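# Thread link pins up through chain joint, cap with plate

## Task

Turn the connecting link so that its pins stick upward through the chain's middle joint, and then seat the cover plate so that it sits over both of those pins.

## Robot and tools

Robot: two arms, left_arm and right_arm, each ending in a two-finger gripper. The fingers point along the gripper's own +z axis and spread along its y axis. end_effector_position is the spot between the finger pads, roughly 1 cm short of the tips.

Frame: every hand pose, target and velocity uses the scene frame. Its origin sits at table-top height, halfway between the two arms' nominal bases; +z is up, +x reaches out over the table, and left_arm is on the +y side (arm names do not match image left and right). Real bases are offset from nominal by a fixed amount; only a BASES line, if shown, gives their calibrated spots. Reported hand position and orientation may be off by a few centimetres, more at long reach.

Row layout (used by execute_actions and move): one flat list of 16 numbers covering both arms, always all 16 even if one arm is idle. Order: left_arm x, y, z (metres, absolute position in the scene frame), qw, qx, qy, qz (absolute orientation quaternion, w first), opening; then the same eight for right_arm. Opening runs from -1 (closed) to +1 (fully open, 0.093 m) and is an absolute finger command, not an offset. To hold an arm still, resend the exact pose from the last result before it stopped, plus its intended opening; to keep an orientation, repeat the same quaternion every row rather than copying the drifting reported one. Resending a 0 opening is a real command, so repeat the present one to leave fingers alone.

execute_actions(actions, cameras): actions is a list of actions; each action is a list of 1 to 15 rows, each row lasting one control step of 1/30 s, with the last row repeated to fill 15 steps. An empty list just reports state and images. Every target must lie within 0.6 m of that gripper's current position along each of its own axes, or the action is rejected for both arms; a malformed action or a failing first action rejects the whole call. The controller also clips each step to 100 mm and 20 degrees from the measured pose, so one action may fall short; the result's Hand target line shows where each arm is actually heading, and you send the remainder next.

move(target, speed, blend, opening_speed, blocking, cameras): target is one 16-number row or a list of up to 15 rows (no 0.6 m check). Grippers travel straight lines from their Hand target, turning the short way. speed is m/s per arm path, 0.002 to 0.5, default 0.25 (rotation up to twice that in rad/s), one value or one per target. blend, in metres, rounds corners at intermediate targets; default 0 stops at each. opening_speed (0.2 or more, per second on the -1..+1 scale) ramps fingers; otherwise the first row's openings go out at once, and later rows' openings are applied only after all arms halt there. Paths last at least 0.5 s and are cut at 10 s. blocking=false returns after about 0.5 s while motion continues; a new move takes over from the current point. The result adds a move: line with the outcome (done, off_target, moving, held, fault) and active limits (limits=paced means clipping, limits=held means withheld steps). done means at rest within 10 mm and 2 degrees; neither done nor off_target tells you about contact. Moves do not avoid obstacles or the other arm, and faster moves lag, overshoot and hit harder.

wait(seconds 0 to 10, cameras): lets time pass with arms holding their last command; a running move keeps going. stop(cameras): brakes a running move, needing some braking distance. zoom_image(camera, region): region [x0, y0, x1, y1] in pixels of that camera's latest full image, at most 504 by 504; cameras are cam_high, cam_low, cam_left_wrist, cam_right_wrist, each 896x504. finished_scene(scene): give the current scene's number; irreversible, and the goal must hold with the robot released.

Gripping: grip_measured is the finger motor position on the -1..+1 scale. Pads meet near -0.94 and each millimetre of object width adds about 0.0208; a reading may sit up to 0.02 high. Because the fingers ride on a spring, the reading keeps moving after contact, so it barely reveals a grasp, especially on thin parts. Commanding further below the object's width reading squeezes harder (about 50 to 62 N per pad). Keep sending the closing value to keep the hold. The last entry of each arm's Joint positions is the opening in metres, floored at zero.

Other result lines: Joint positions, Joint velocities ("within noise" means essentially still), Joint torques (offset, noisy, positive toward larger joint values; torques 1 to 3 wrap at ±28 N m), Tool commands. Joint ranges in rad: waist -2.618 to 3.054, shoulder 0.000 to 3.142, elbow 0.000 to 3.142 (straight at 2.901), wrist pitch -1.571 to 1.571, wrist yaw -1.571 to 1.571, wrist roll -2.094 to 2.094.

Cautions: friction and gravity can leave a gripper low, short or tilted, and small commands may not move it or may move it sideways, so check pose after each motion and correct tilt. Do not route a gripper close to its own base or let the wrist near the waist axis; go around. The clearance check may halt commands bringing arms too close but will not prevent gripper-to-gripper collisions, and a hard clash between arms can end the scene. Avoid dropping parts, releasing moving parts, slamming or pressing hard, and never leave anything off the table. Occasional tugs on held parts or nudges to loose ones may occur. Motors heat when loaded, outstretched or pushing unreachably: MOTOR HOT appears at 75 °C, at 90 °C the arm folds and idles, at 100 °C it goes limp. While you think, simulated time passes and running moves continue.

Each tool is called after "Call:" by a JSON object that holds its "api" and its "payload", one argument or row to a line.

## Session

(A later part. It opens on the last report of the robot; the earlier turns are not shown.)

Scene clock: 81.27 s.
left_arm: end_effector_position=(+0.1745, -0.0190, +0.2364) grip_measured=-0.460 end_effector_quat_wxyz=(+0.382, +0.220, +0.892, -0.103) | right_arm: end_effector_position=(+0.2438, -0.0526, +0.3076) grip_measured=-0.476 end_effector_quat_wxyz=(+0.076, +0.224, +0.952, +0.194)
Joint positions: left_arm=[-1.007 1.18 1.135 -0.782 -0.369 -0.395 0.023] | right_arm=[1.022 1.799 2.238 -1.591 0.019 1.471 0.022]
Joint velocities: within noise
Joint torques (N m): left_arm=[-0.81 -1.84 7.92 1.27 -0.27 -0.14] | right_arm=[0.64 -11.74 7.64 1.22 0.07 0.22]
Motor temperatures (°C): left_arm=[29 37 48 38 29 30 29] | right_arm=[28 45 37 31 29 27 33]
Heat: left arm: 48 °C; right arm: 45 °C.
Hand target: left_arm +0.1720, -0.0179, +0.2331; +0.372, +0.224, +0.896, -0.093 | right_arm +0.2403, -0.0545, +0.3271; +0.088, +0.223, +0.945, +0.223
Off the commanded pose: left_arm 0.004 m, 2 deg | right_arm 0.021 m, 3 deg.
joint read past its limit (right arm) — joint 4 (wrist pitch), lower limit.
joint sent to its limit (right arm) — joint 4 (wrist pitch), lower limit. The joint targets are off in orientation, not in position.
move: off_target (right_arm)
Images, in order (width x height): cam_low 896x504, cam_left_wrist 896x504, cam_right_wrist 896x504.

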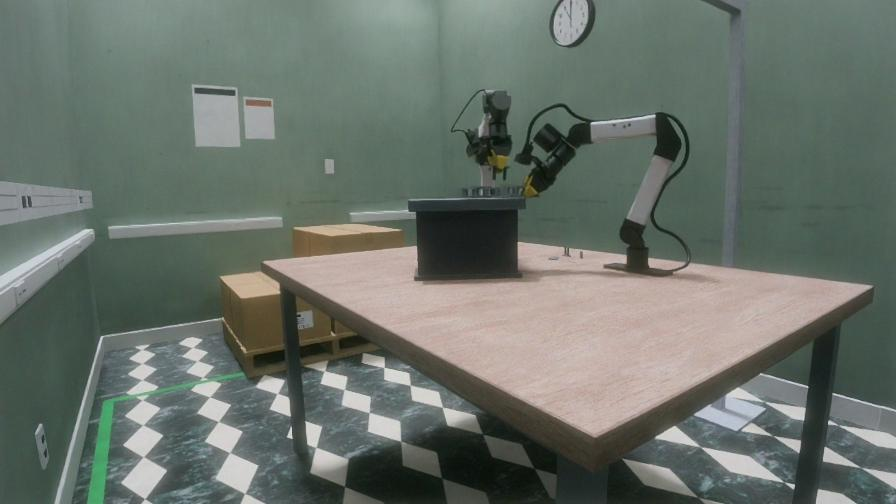

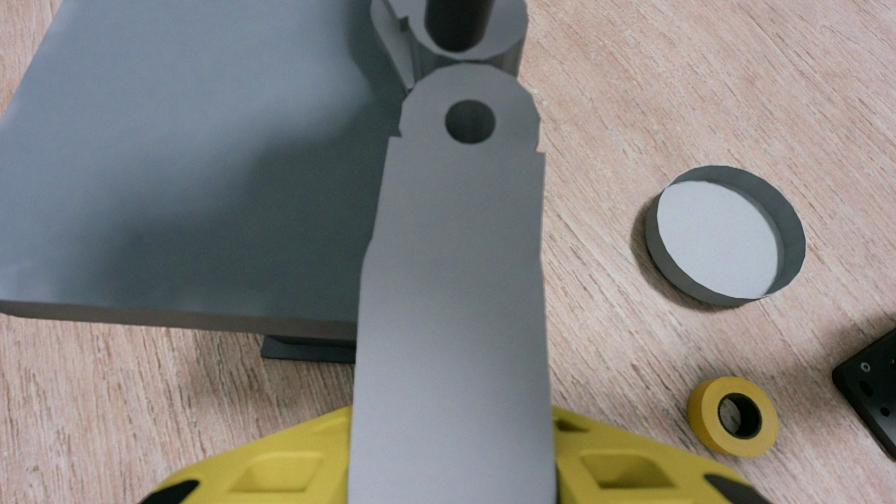

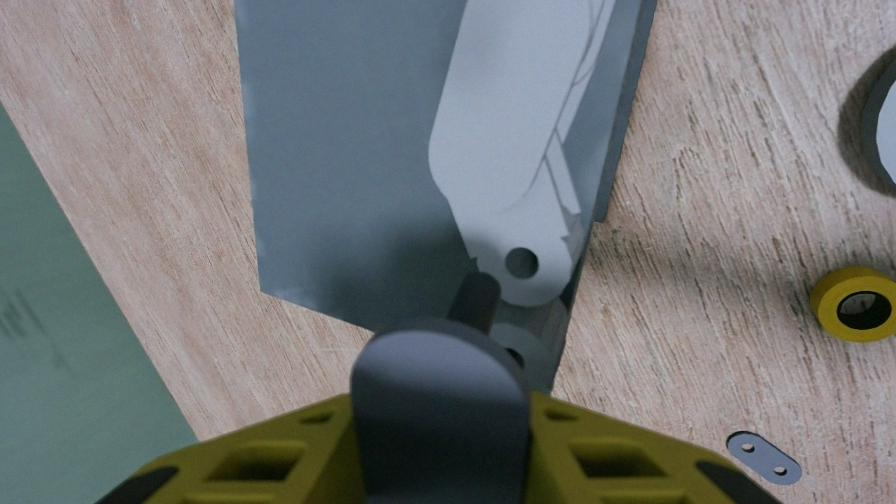

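Call:
{"api": "move", "payload": {
  "target": [
    [0.172,-0.018,0.233,0.3713,0.2235,0.8965,-0.0926,-0.75,0.2403,-0.06,0.340,0.088,0.223,0.945,0.223,-0.8],
    [0.172,-0.018,0.233,0.3713,0.2235,0.8965,-0.0926,-0.75,0.2,-0.12,0.34,0.0990,0.2391,0.8924,0.3696,-0.8]
  ],
  "speed": 0.12,
  "blend": 0.01,
  "cameras": ["cam_high","cam_left_wrist", "cam_right_wrist"]
}}

Call:
{"api": "move", "payload": {
  "target": [
    [0.165,-0.014,0.270,0.3713,0.2235,0.8965,-0.0926,-0.75,0.2,-0.12,0.34,0.0990,0.2391,0.8924,0.3696,-0.8],
    [0.10,0.04,0.24,0.3713,0.2235,0.8965,-0.0926,-0.75,0.2,-0.12,0.34,0.0990,0.2391,0.8924,0.3696,-0.8],
    [0.08,0.06,0.10,0.3713,0.2235,0.8965,-0.0926,-0.75,0.2,-0.12,0.34,0.0990,0.2391,0.8924,0.3696,-0.8]
  ],
  "speed": 0.12,
  "blend": 0.01,
  "cameras": ["cam_high","cam_left_wrist", "cam_right_wrist"]
}}

Scene clock: 87.40 s.
left_arm: end_effector_position=(+0.1745, -0.0190, +0.2364) grip_measured=-0.460 end_effector_quat_wxyz=(+0.382, +0.220, +0.892, -0.103) | right_arm: end_effector_position=(+0.1990, -0.1202, +0.3367) grip_measured=-0.477 end_effector_quat_wxyz=(+0.100, +0.234, +0.898, +0.358)
Joint positions: left_arm=[-1.007 1.18 1.135 -0.782 -0.369 -0.395 0.023] | right_arm=[0.997 1.204 1.612 -1.219 -0.037 1.514 0.022]
Joint velocities: within noise
Joint torques (N m): left_arm=[-0.8 -1.84 7.97 1.26 -0.27 -0.14] | right_arm=[-0.64 -4.21 5.34 1.86 -0.15 0.2]
Motor temperatures (°C): left_arm=[29 37 48 38 29 30 29] | right_arm=[28 45 37 32 29 27 33]
Heat: left arm: 48 °C; right arm: 45 °C.
Hand target: left_arm +0.1720, -0.0179, +0.2331; +0.372, +0.224, +0.896, -0.093 | right_arm +0.2000, -0.1201, +0.3401; +0.099, +0.239, +0.893, +0.369
Off the commanded pose: left_arm 0.004 m, 2 deg | right_arm 0.003 m, 2 deg.
move: done; blend cut to 0.007 m at target 1
Images, in order (width x height): cam_high 896x504, cam_left_wrist 896x504, cam_right_wrist 896x504.

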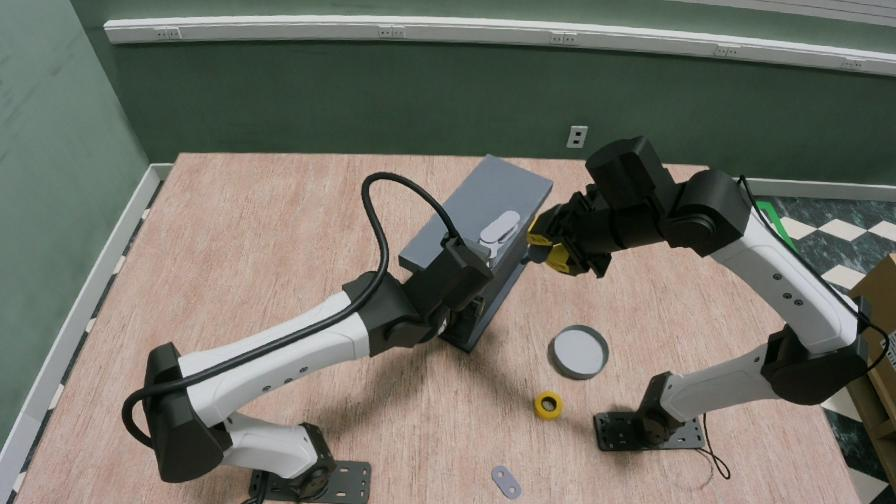

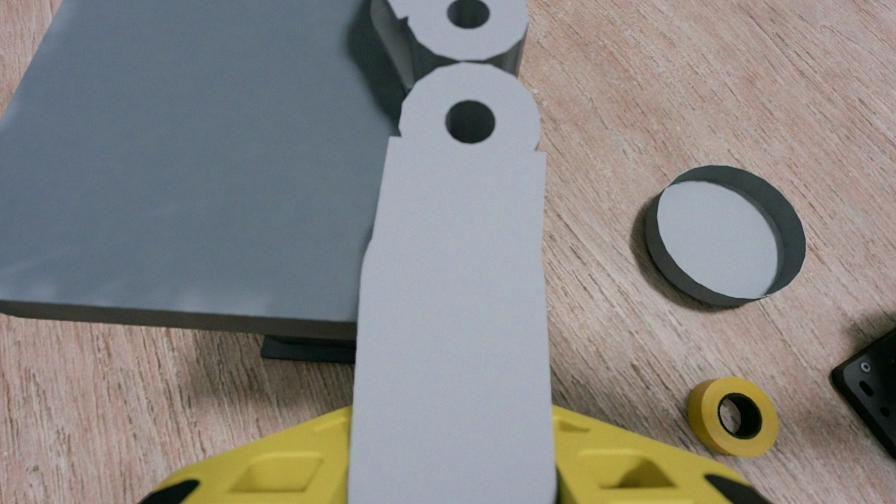

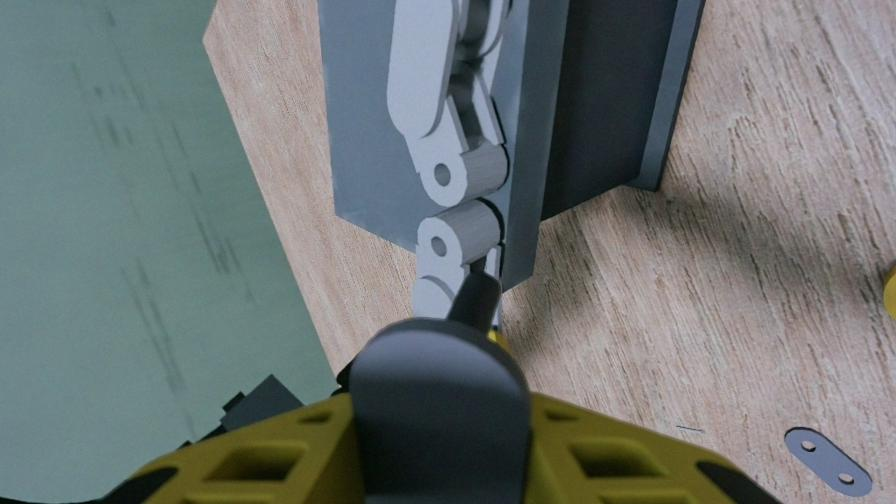

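Scene clock: 90.57 s.
left_arm: end_effector_position=(+0.0717, +0.0690, +0.0896) grip_measured=-0.460 end_effector_quat_wxyz=(+0.342, +0.245, +0.904, -0.074) | right_arm: end_effector_position=(+0.1991, -0.1200, +0.3369) grip_measured=-0.477 end_effector_quat_wxyz=(+0.100, +0.234, +0.898, +0.358)
Joint positions: left_arm=[-1.376 0.715 0.457 -0.825 -0.547 -0.725 0.023] | right_arm=[0.997 1.204 1.612 -1.217 -0.037 1.514 0.022]
Joint velocities: within noise
Joint torques (N m): left_arm=[-0.34 -0.2 6.61 1.69 -0.77 -0.18] | right_arm=[-0.62 -4.21 5.33 1.84 -0.15 0.23]
Motor temperatures (°C): left_arm=[29 37 48 38 29 30 29] | right_arm=[28 44 37 32 29 27 33]
Heat: left arm: 48 °C; right arm: 44 °C.
Hand target: left_arm +0.0788, +0.0613, +0.1007; +0.370, +0.223, +0.897, -0.093 | right_arm +0.2000, -0.1201, +0.3400; +0.099, +0.239, +0.892, +0.369
Off the commanded pose: left_arm 0.016 m, 5 deg | right_arm 0.003 m, 2 deg.
move: off_target (left_arm)
Images, in order (width x height): cam_high 896x504, cam_left_wrist 896x504, cam_right_wrist 896x504.

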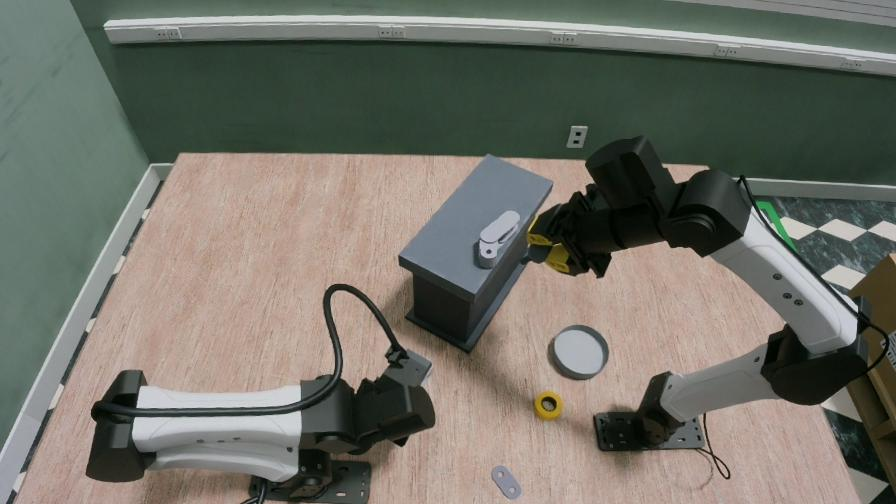

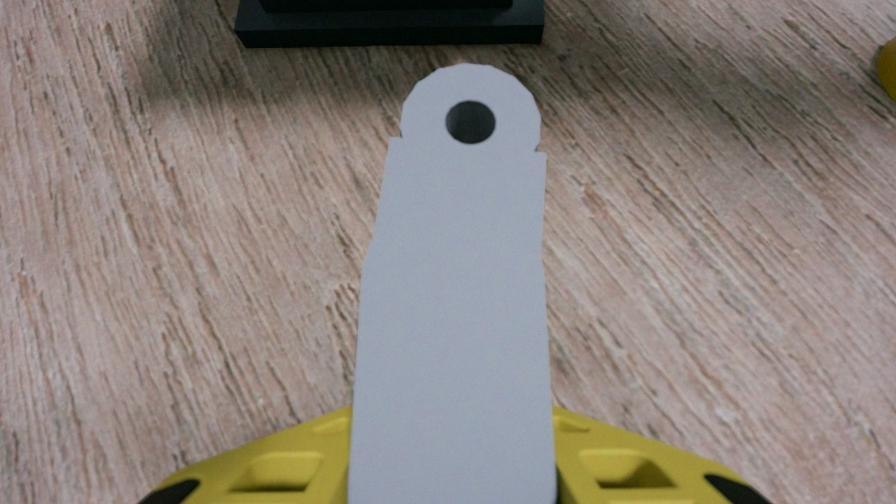

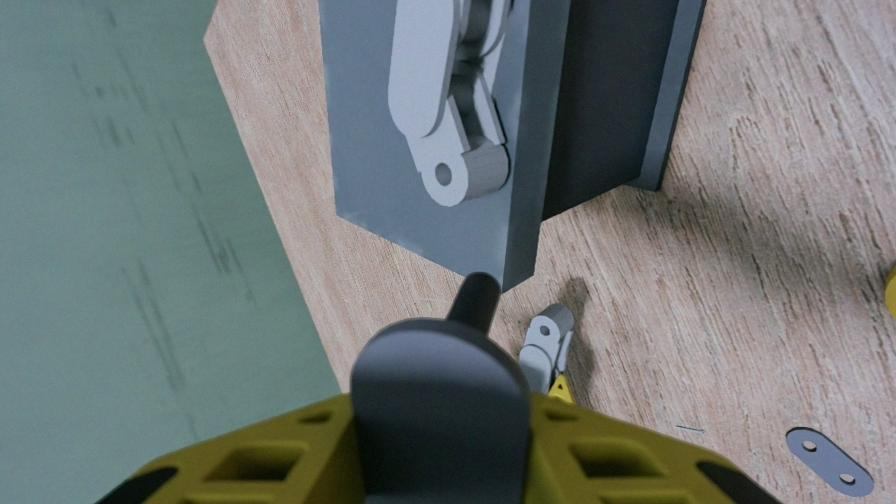

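Call:
{"api": "move", "payload": {
  "target": [0.085,0.055,0.045,0.3713,0.2235,0.8965,-0.0926,-0.75,0.2,-0.12,0.34,0.0990,0.2391,0.8924,0.3696,-0.8],
  "speed": 0.1,
  "cameras": ["cam_high","cam_low","cam_left_wrist"]
}}

Scene clock: 92.63 s.
left_arm: end_effector_position=(+0.0777, +0.0633, +0.0386) grip_measured=-0.460 end_effector_quat_wxyz=(+0.350, +0.233, +0.904, -0.080) | right_arm: end_effector_position=(+0.1991, -0.1200, +0.3369) grip_measured=-0.477 end_effector_quat_wxyz=(+0.100, +0.234, +0.898, +0.358)
Joint positions: left_arm=[-1.351 0.796 0.257 -0.515 -0.548 -0.716 0.023] | right_arm=[0.997 1.204 1.612 -1.217 -0.037 1.514 0.022]
Joint velocities: within noise
Joint torques (N m): left_arm=[0.32 0.25 6.15 1.73 -0.58 0.07] | right_arm=[-0.64 -4.21 5.34 1.84 -0.15 0.22]
Motor temperatures (°C): left_arm=[29 37 48 38 29 30 29] | right_arm=[28 44 37 33 29 27 33]
Heat: left arm: 48 °C; right arm: 44 °C.
Hand target: left_arm +0.0839, +0.0563, +0.0460; +0.371, +0.223, +0.897, -0.092 | right_arm +0.2000, -0.1201, +0.3400; +0.099, +0.239, +0.893, +0.369
Off the commanded pose: left_arm 0.013 m, 3 deg | right_arm 0.003 m, 2 deg.
move: off_target (left_arm)
Images, in order (width x height): cam_high 896x504, cam_low 896x504, cam_left_wrist 896x504.

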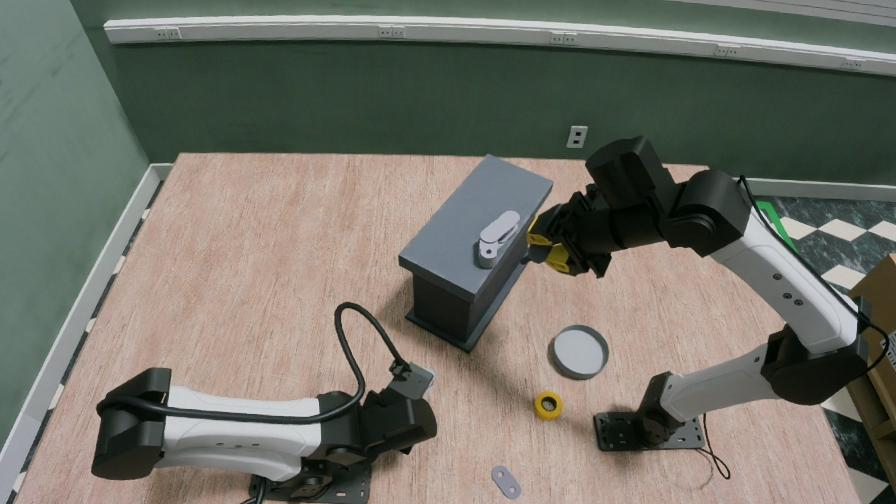

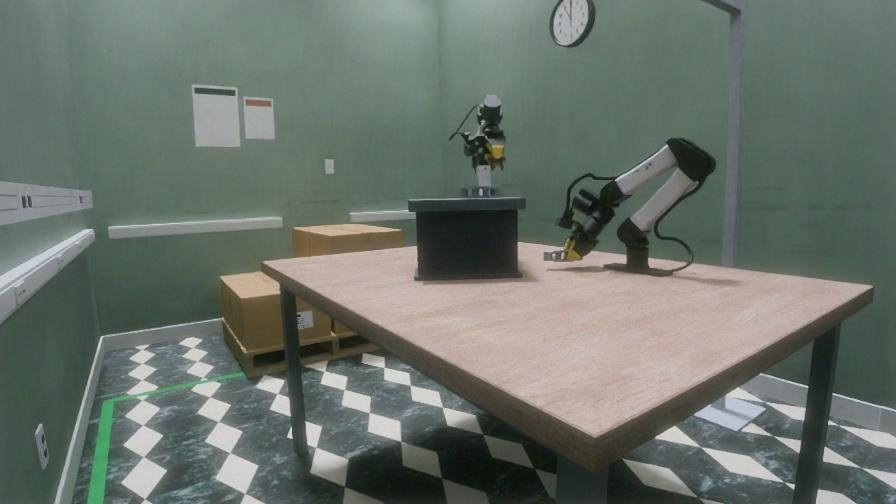

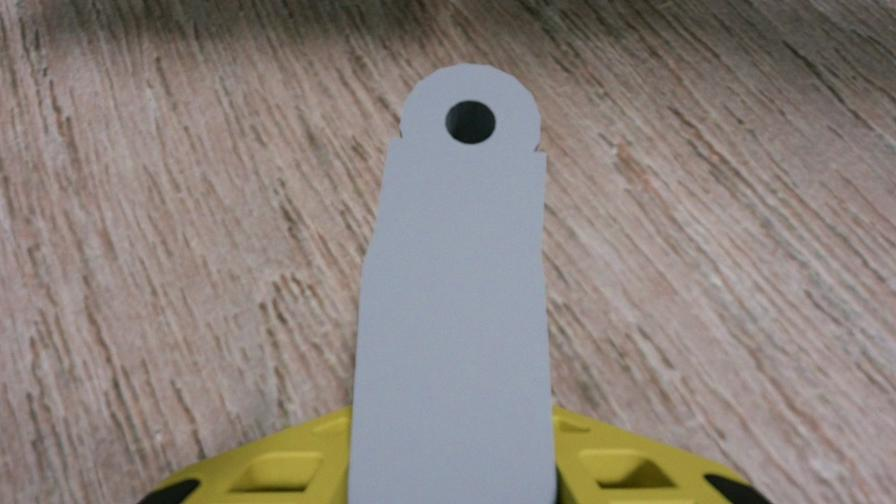

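Call:
{"api": "move", "payload": {
  "target": [0.088,0.052,0.024,0.3713,0.2235,0.8965,-0.0926,-0.75,0.2,-0.12,0.34,0.0990,0.2391,0.8924,0.3696,-0.8],
  "speed": 0.06,
  "cameras": ["cam_low","cam_left_wrist"]
}}

Scene clock: 94.37 s.
left_arm: end_effector_position=(+0.0812, +0.0618, +0.0174) grip_measured=-0.460 end_effector_quat_wxyz=(+0.352, +0.232, +0.903, -0.077) | right_arm: end_effector_position=(+0.1991, -0.1200, +0.3369) grip_measured=-0.477 end_effector_quat_wxyz=(+0.100, +0.234, +0.898, +0.358)
Joint positions: left_arm=[-1.332 0.884 0.186 -0.35 -0.546 -0.697 0.023] | right_arm=[0.997 1.204 1.612 -1.217 -0.037 1.514 0.022]
Joint velocities: within noise
Joint torques (N m): left_arm=[0.31 0.02 6.08 1.67 -0.5 0.12] | right_arm=[-0.64 -4.19 5.34 1.84 -0.16 0.22]
Motor temperatures (°C): left_arm=[29 36 48 39 29 30 29] | right_arm=[28 43 37 33 29 27 33]
Heat: left arm: 48 °C; right arm: 43 °C.
Hand target: left_arm +0.0867, +0.0535, +0.0254; +0.371, +0.223, +0.897, -0.092 | right_arm +0.2000, -0.1201, +0.3400; +0.099, +0.239, +0.893, +0.369
Off the commanded pose: left_arm 0.014 m, 3 deg | right_arm 0.003 m, 2 deg.
move: off_target (left_arm)
Images, in order (width x height): cam_low 896x504, cam_left_wrist 896x504.

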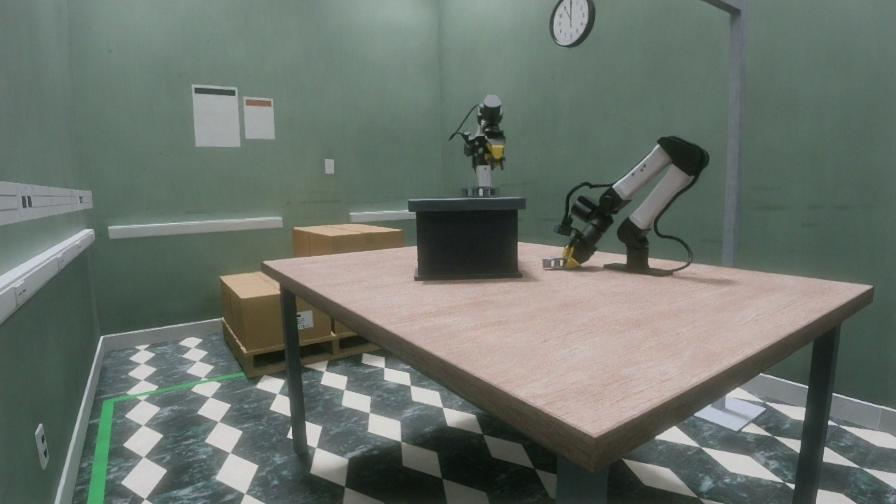

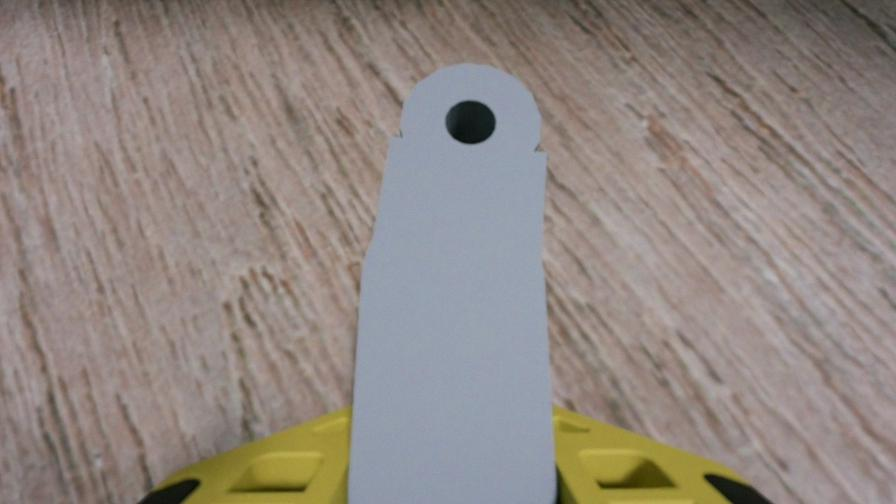

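Call:
{"api": "move", "payload": {
  "target": [0.088,0.052,0.015,0.3713,0.2235,0.8965,-0.0926,-0.75,0.2,-0.12,0.34,0.0990,0.2391,0.8924,0.3696,-0.8],
  "speed": 0.05,
  "cameras": ["cam_low","cam_left_wrist"]
}}

Scene clock: 95.70 s.
left_arm: end_effector_position=(+0.0860, +0.0528, +0.0161) grip_measured=-0.460 end_effector_quat_wxyz=(+0.366, +0.223, +0.899, -0.092) | right_arm: end_effector_position=(+0.1991, -0.1200, +0.3369) grip_measured=-0.477 end_effector_quat_wxyz=(+0.100, +0.234, +0.898, +0.358)
Joint positions: left_arm=[-1.325 0.933 0.166 -0.233 -0.555 -0.69 0.023] | right_arm=[0.997 1.204 1.612 -1.217 -0.037 1.514 0.022]
Joint velocities: within noise
Joint torques (N m): left_arm=[0.29 0.4 5.08 1.51 -0.37 0.12] | right_arm=[-0.62 -4.21 5.33 1.84 -0.15 0.22]
Motor temperatures (°C): left_arm=[29 36 48 39 29 30 29] | right_arm=[28 43 37 33 29 27 33]
Heat: left arm: 48 °C; right arm: 43 °C.
Hand target: left_arm +0.0879, +0.0522, +0.0153; +0.371, +0.223, +0.897, -0.092 | right_arm +0.2000, -0.1201, +0.3400; +0.099, +0.239, +0.893, +0.369
Off the commanded pose: left_arm 0.002 m, 1 deg | right_arm 0.003 m, 2 deg.
move: done
Images, in order (width x height): cam_low 896x504, cam_left_wrist 896x504.

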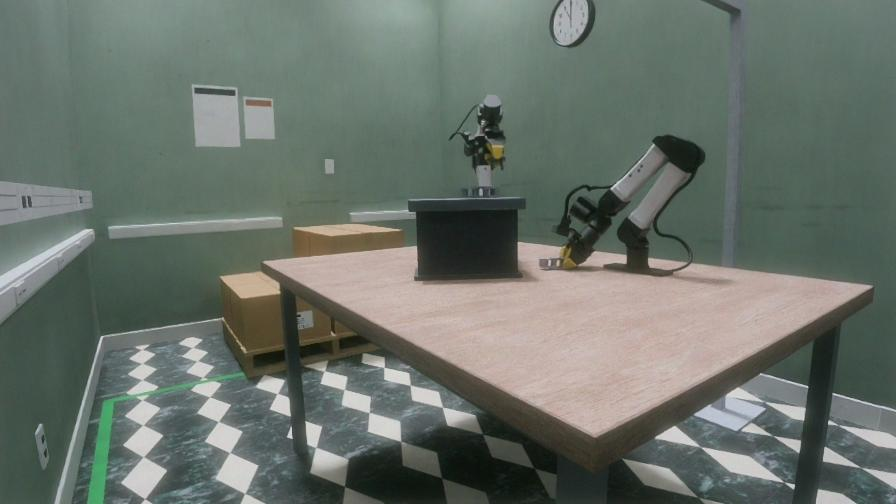

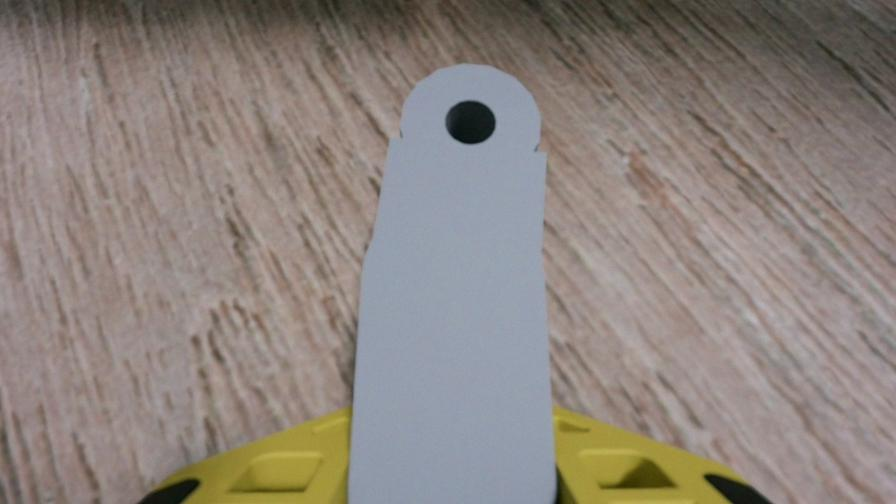

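Call:
{"api": "move", "payload": {
  "target": [
    [0.088,0.052,0.012,0.3713,0.2235,0.8965,-0.0926,-0.75,0.2,-0.12,0.34,0.0990,0.2391,0.8924,0.3696,-0.8],
    [0.088,0.052,0.012,0.3713,0.2235,0.8965,-0.0926,0.0,0.2,-0.12,0.34,0.0990,0.2391,0.8924,0.3696,-0.8]
  ],
  "speed": 0.05,
  "opening_speed": 0.8,
  "cameras": ["cam_low","cam_left_wrist"]
}}

Scene clock: 98.10 s.
left_arm: end_effector_position=(+0.0877, +0.0498, +0.0157) grip_measured=-0.002 end_effector_quat_wxyz=(+0.373, +0.219, +0.896, -0.098) | right_arm: end_effector_position=(+0.1991, -0.1200, +0.3369) grip_measured=-0.477 end_effector_quat_wxyz=(+0.100, +0.234, +0.898, +0.358)
Joint positions: left_arm=[-1.325 0.95 0.156 -0.186 -0.562 -0.689 0.045] | right_arm=[0.997 1.204 1.612 -1.217 -0.037 1.514 0.022]
Joint velocities: within noise
Joint torques (N m): left_arm=[0.34 0.28 4.92 1.44 -0.31 0.11] | right_arm=[-0.64 -4.21 5.31 1.83 -0.15 0.22]
Motor temperatures (°C): left_arm=[29 36 47 39 29 30 29] | right_arm=[28 43 38 33 29 27 33]
Heat: left arm: 47 °C; right arm: 43 °C.
Hand target: left_arm +0.0879, +0.0521, +0.0121; +0.371, +0.223, +0.897, -0.093 | right_arm +0.2000, -0.1201, +0.3400; +0.099, +0.239, +0.893, +0.369
Off the commanded pose: left_arm 0.004 m, 1 deg | right_arm 0.003 m, 2 deg.
move: done
Images, in order (width x height): cam_low 896x504, cam_left_wrist 896x504.

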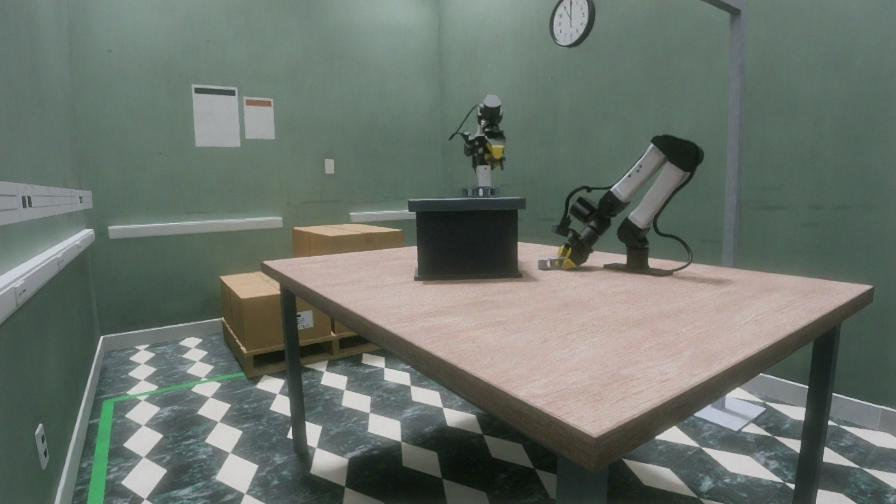

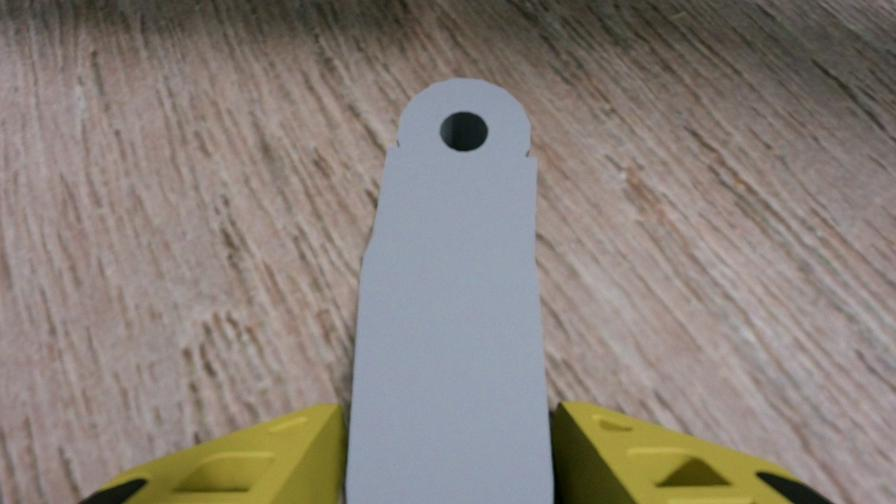

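Call:
{"api": "move", "payload": {
  "target": [
    [0.088,0.055,0.09,0.3713,0.2235,0.8965,-0.0926,0.2,0.2,-0.12,0.34,0.0990,0.2391,0.8924,0.3696,-0.8],
    [0.13,0.12,0.19,0.0,-0.4226,0.9063,0.0,1.0,0.2,-0.12,0.34,0.0990,0.2391,0.8924,0.3696,-0.8]
  ],
  "speed": 0.2,
  "cameras": ["cam_high","cam_low","cam_left_wrist"]
}}

Scene clock: 104.47 s.
left_arm: end_effector_position=(+0.1306, +0.1208, +0.1876) grip_measured=+1.000 end_effector_quat_wxyz=(+0.012, -0.414, +0.910, -0.006) | right_arm: end_effector_position=(+0.1991, -0.1200, +0.3369) grip_measured=-0.477 end_effector_quat_wxyz=(+0.100, +0.234, +0.898, +0.358)
Joint positions: left_arm=[-0.531 1.319 1.322 -1.55 -0.013 -1.402 0.093] | right_arm=[0.997 1.204 1.612 -1.217 -0.037 1.514 0.022]
Joint velocities: within noise
Joint torques (N m): left_arm=[0.29 -2.1 6.93 0.1 0.02 -0.19] | right_arm=[-0.64 -4.21 5.34 1.84 -0.15 0.22]
Motor temperatures (°C): left_arm=[29 36 47 38 29 30 29] | right_arm=[28 42 38 34 29 27 33]
Heat: left arm: 47 °C; right arm: 42 °C.
Hand target: left_arm +0.1300, +0.1200, +0.1897; +0.004, -0.422, +0.906, -0.005 | right_arm +0.2000, -0.1201, +0.3400; +0.099, +0.239, +0.893, +0.369
Off the commanded pose: left_arm 0.003 m, 2 deg | right_arm 0.003 m, 2 deg.
joint sent to its limit (left arm) — joint 4 (wrist pitch), lower limit. The joint targets still meet the commanded pose.
move: done
Images, in order (width x height): cam_high 896x504, cam_low 896x504, cam_left_wrist 896x504.

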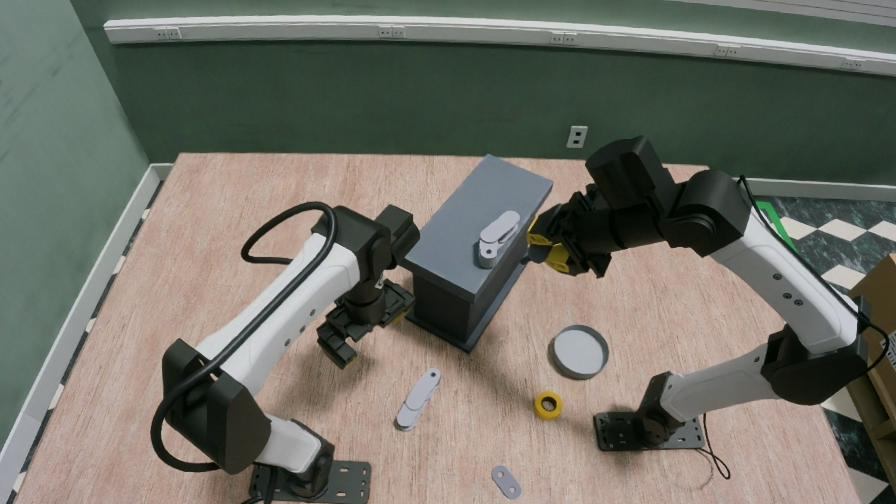

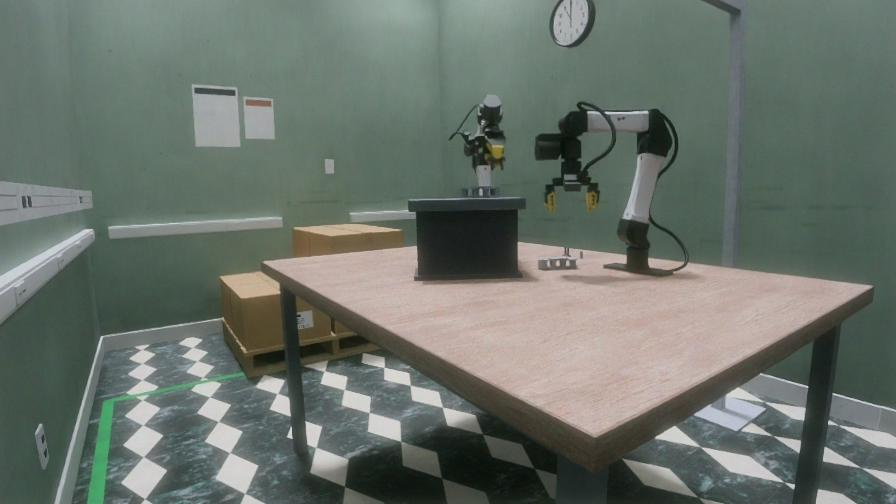

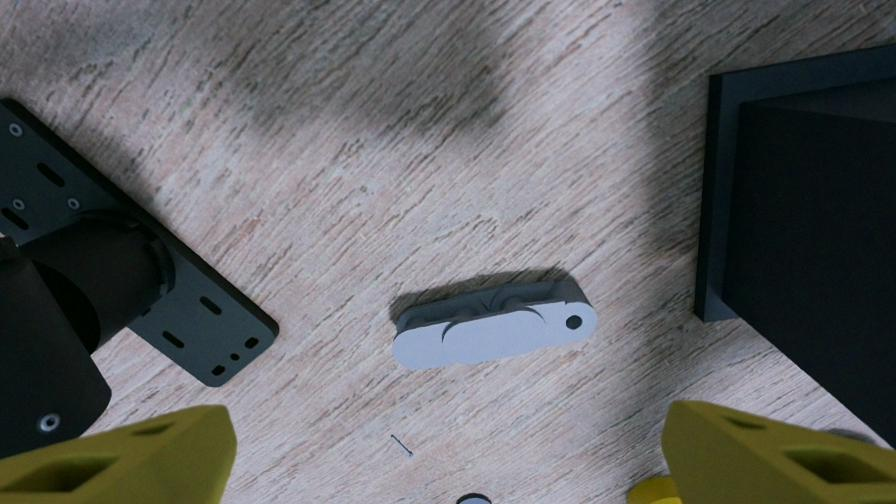

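Call:
{"api": "move", "payload": {
  "target": [
    [0.155,0.16,0.18,0.0,-0.4226,0.9063,0.0,1.0,0.13,-0.06,0.30,0.1375,0.2230,0.8175,0.5126,-0.8],
    [0.155,0.16,0.18,0.0,-0.4226,0.9063,0.0,1.0,0.10,0.02,0.17,0.2126,0.2126,0.6744,0.6744,-0.8]
  ],
  "speed": 0.15,
  "blend": 0.02
}}

Scene clock: 108.97 s.
left_arm: end_effector_position=(+0.1515, +0.1618, +0.1831) grip_measured=+1.000 end_effector_quat_wxyz=(+0.004, -0.426, +0.905, +0.004) | right_arm: end_effector_position=(+0.1011, +0.0213, +0.1733) grip_measured=-0.477 end_effector_quat_wxyz=(+0.209, +0.214, +0.674, +0.675)
Joint positions: left_arm=[-0.306 1.343 1.322 -1.548 -0.011 -1.203 0.093] | right_arm=[1.729 1.615 0.436 1.177 0.759 1.58 0.022]
Joint velocities: within noise
Joint torques (N m): left_arm=[0.29 -2.24 5.23 0.35 0.01 0.11] | right_arm=[0.39 -4.97 4.7 2.02 -0.02 0.03]
Motor temperatures (°C): left_arm=[29 36 47 37 29 30 29] | right_arm=[28 41 37 35 29 27 33]
Heat: left arm: 47 °C; right arm: 41 °C.
Hand target: left_arm +0.1549, +0.1601, +0.1800; +0.000, -0.423, +0.906, +0.000 | right_arm +0.1001, +0.0200, +0.1701; +0.213, +0.213, +0.675, +0.674
Off the commanded pose: left_arm 0.005 m, 1 deg | right_arm 0.004 m, 0 deg.
move: done

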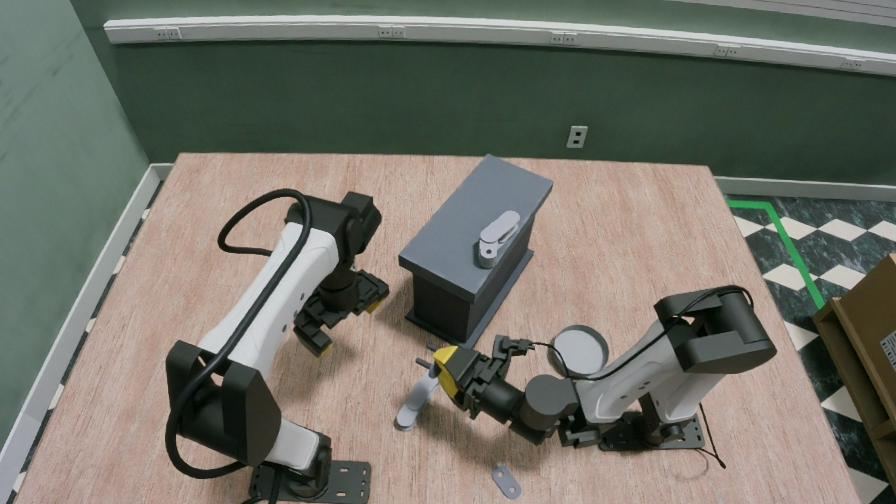

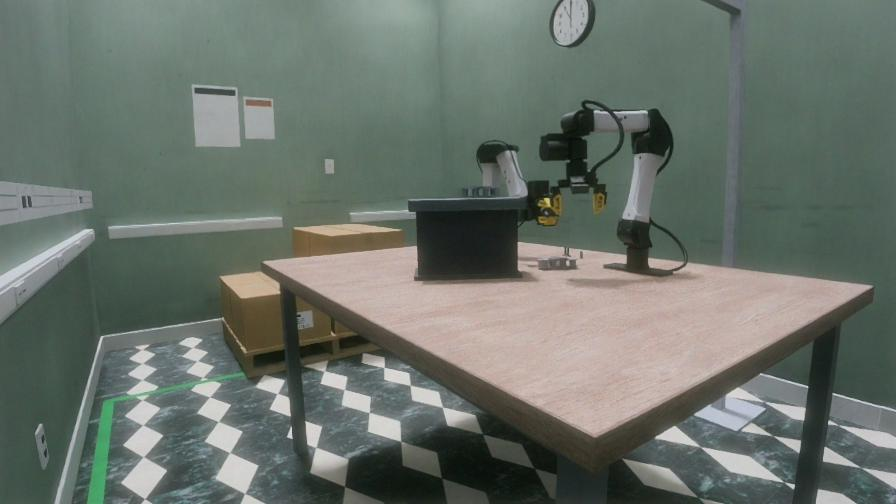

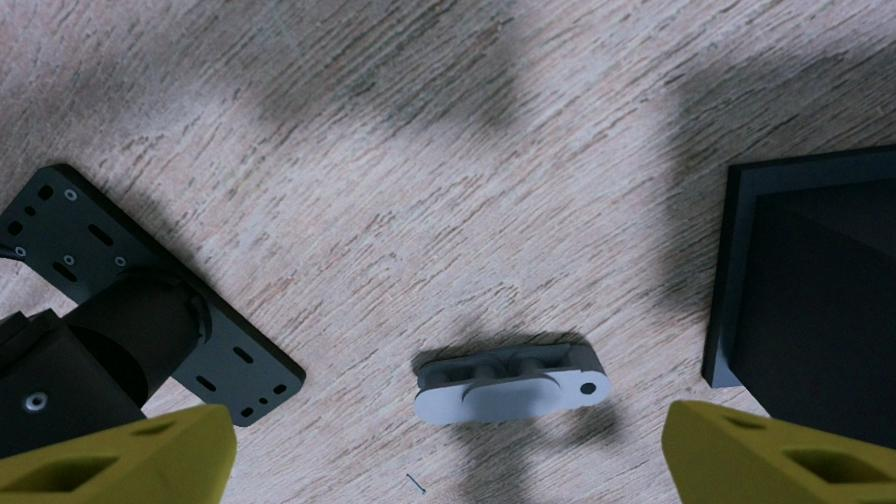

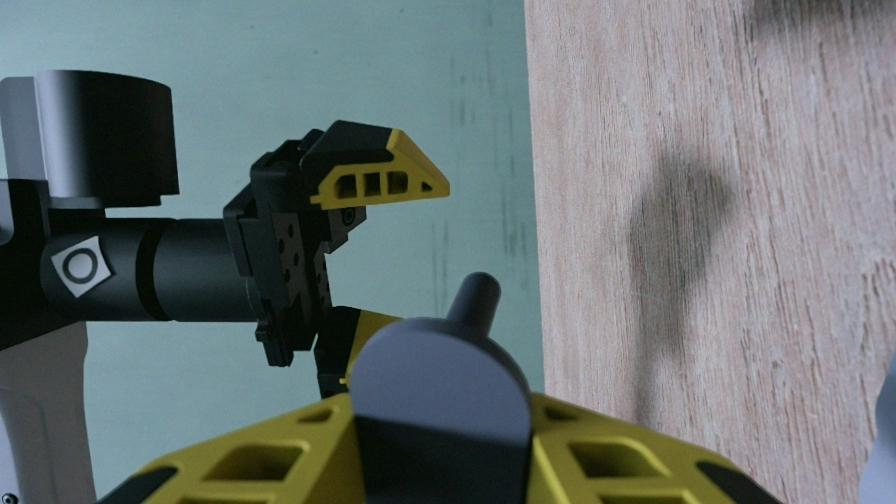

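Call:
{"api": "move", "payload": {
  "target": [
    [0.155,0.16,0.18,0.0,-0.3827,0.9239,0.0,1.0,0.12,0.035,0.145,0.3135,0.2195,0.5299,0.7568,-0.8],
    [0.1285,0.043,0.20,0.0,-0.3827,0.9239,0.0,1.0,0.12,0.035,0.145,0.3135,0.2195,0.5299,0.7568,-0.8]
  ],
  "speed": 0.12
}}

Scene clock: 113.77 s.
left_arm: end_effector_position=(+0.1293, +0.0451, +0.1986) grip_measured=+1.000 end_effector_quat_wxyz=(+0.010, -0.378, +0.926, -0.015) | right_arm: end_effector_position=(+0.1173, +0.0319, +0.1425) grip_measured=-0.477 end_effector_quat_wxyz=(+0.280, +0.250, +0.638, +0.673)
Joint positions: left_arm=[-0.79 1.49 1.507 -1.552 -0.007 -1.582 0.093] | right_arm=[1.729 1.946 0.511 1.537 0.916 1.468 0.022]
Joint velocities: within noise
Joint torques (N m): left_arm=[-0.46 -3.36 6.97 0.13 -0.03 -0.18] | right_arm=[-0.53 -6.49 5.68 1.87 -0.1 0.1]
Motor temperatures (°C): left_arm=[29 36 47 37 29 30 29] | right_arm=[28 41 37 35 29 27 34]
Heat: left arm: 47 °C; right arm: 41 °C.
Hand target: left_arm +0.1285, +0.0430, +0.1996; +0.005, -0.383, +0.924, -0.011 | right_arm +0.1201, +0.0350, +0.1453; +0.281, +0.258, +0.629, +0.678
Off the commanded pose: left_arm 0.003 m, 2 deg | right_arm 0.005 m, 16 deg.
joint sent to its limit (left arm) — joint 4 (wrist pitch), lower limit. The joint targets still meet the commanded pose.
joint sent to its limit (right arm) — joint 4 (wrist pitch), upper limit. The joint targets are off in orientation, not in position.
move: off_target (right_arm)

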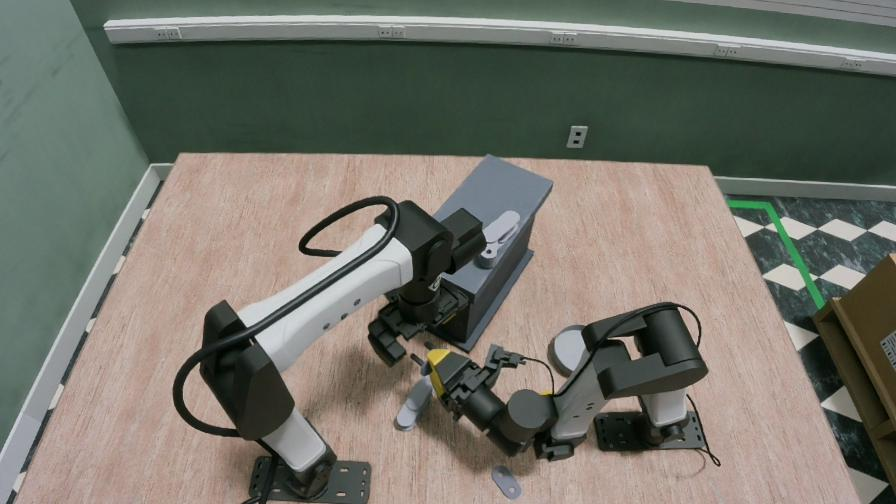

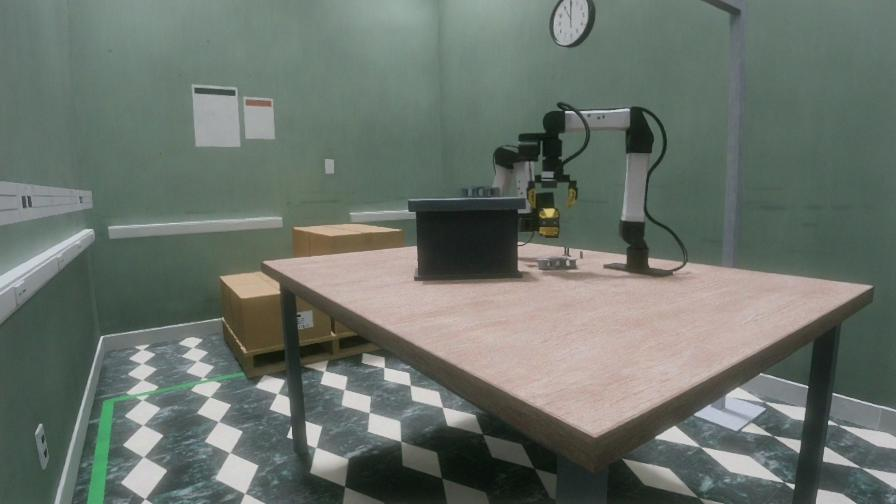

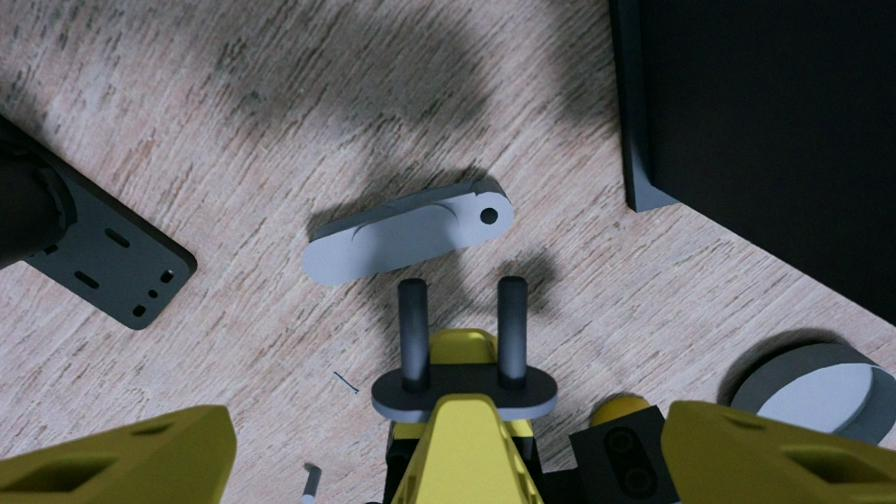

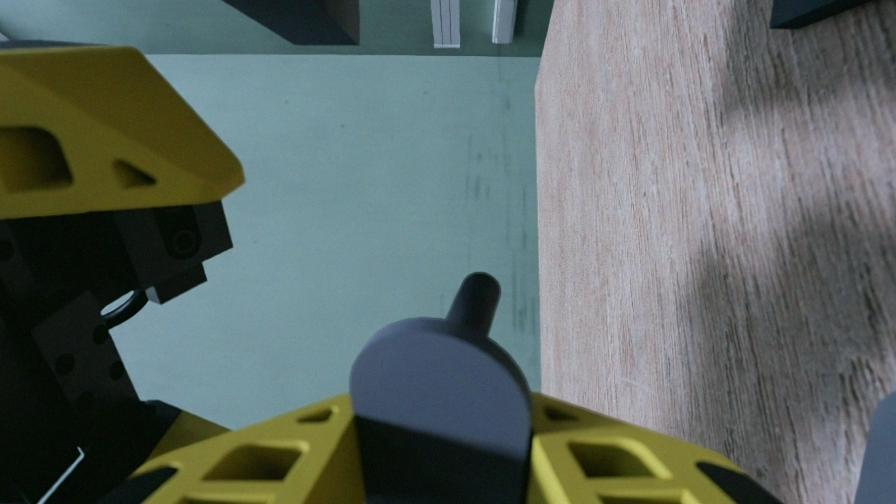

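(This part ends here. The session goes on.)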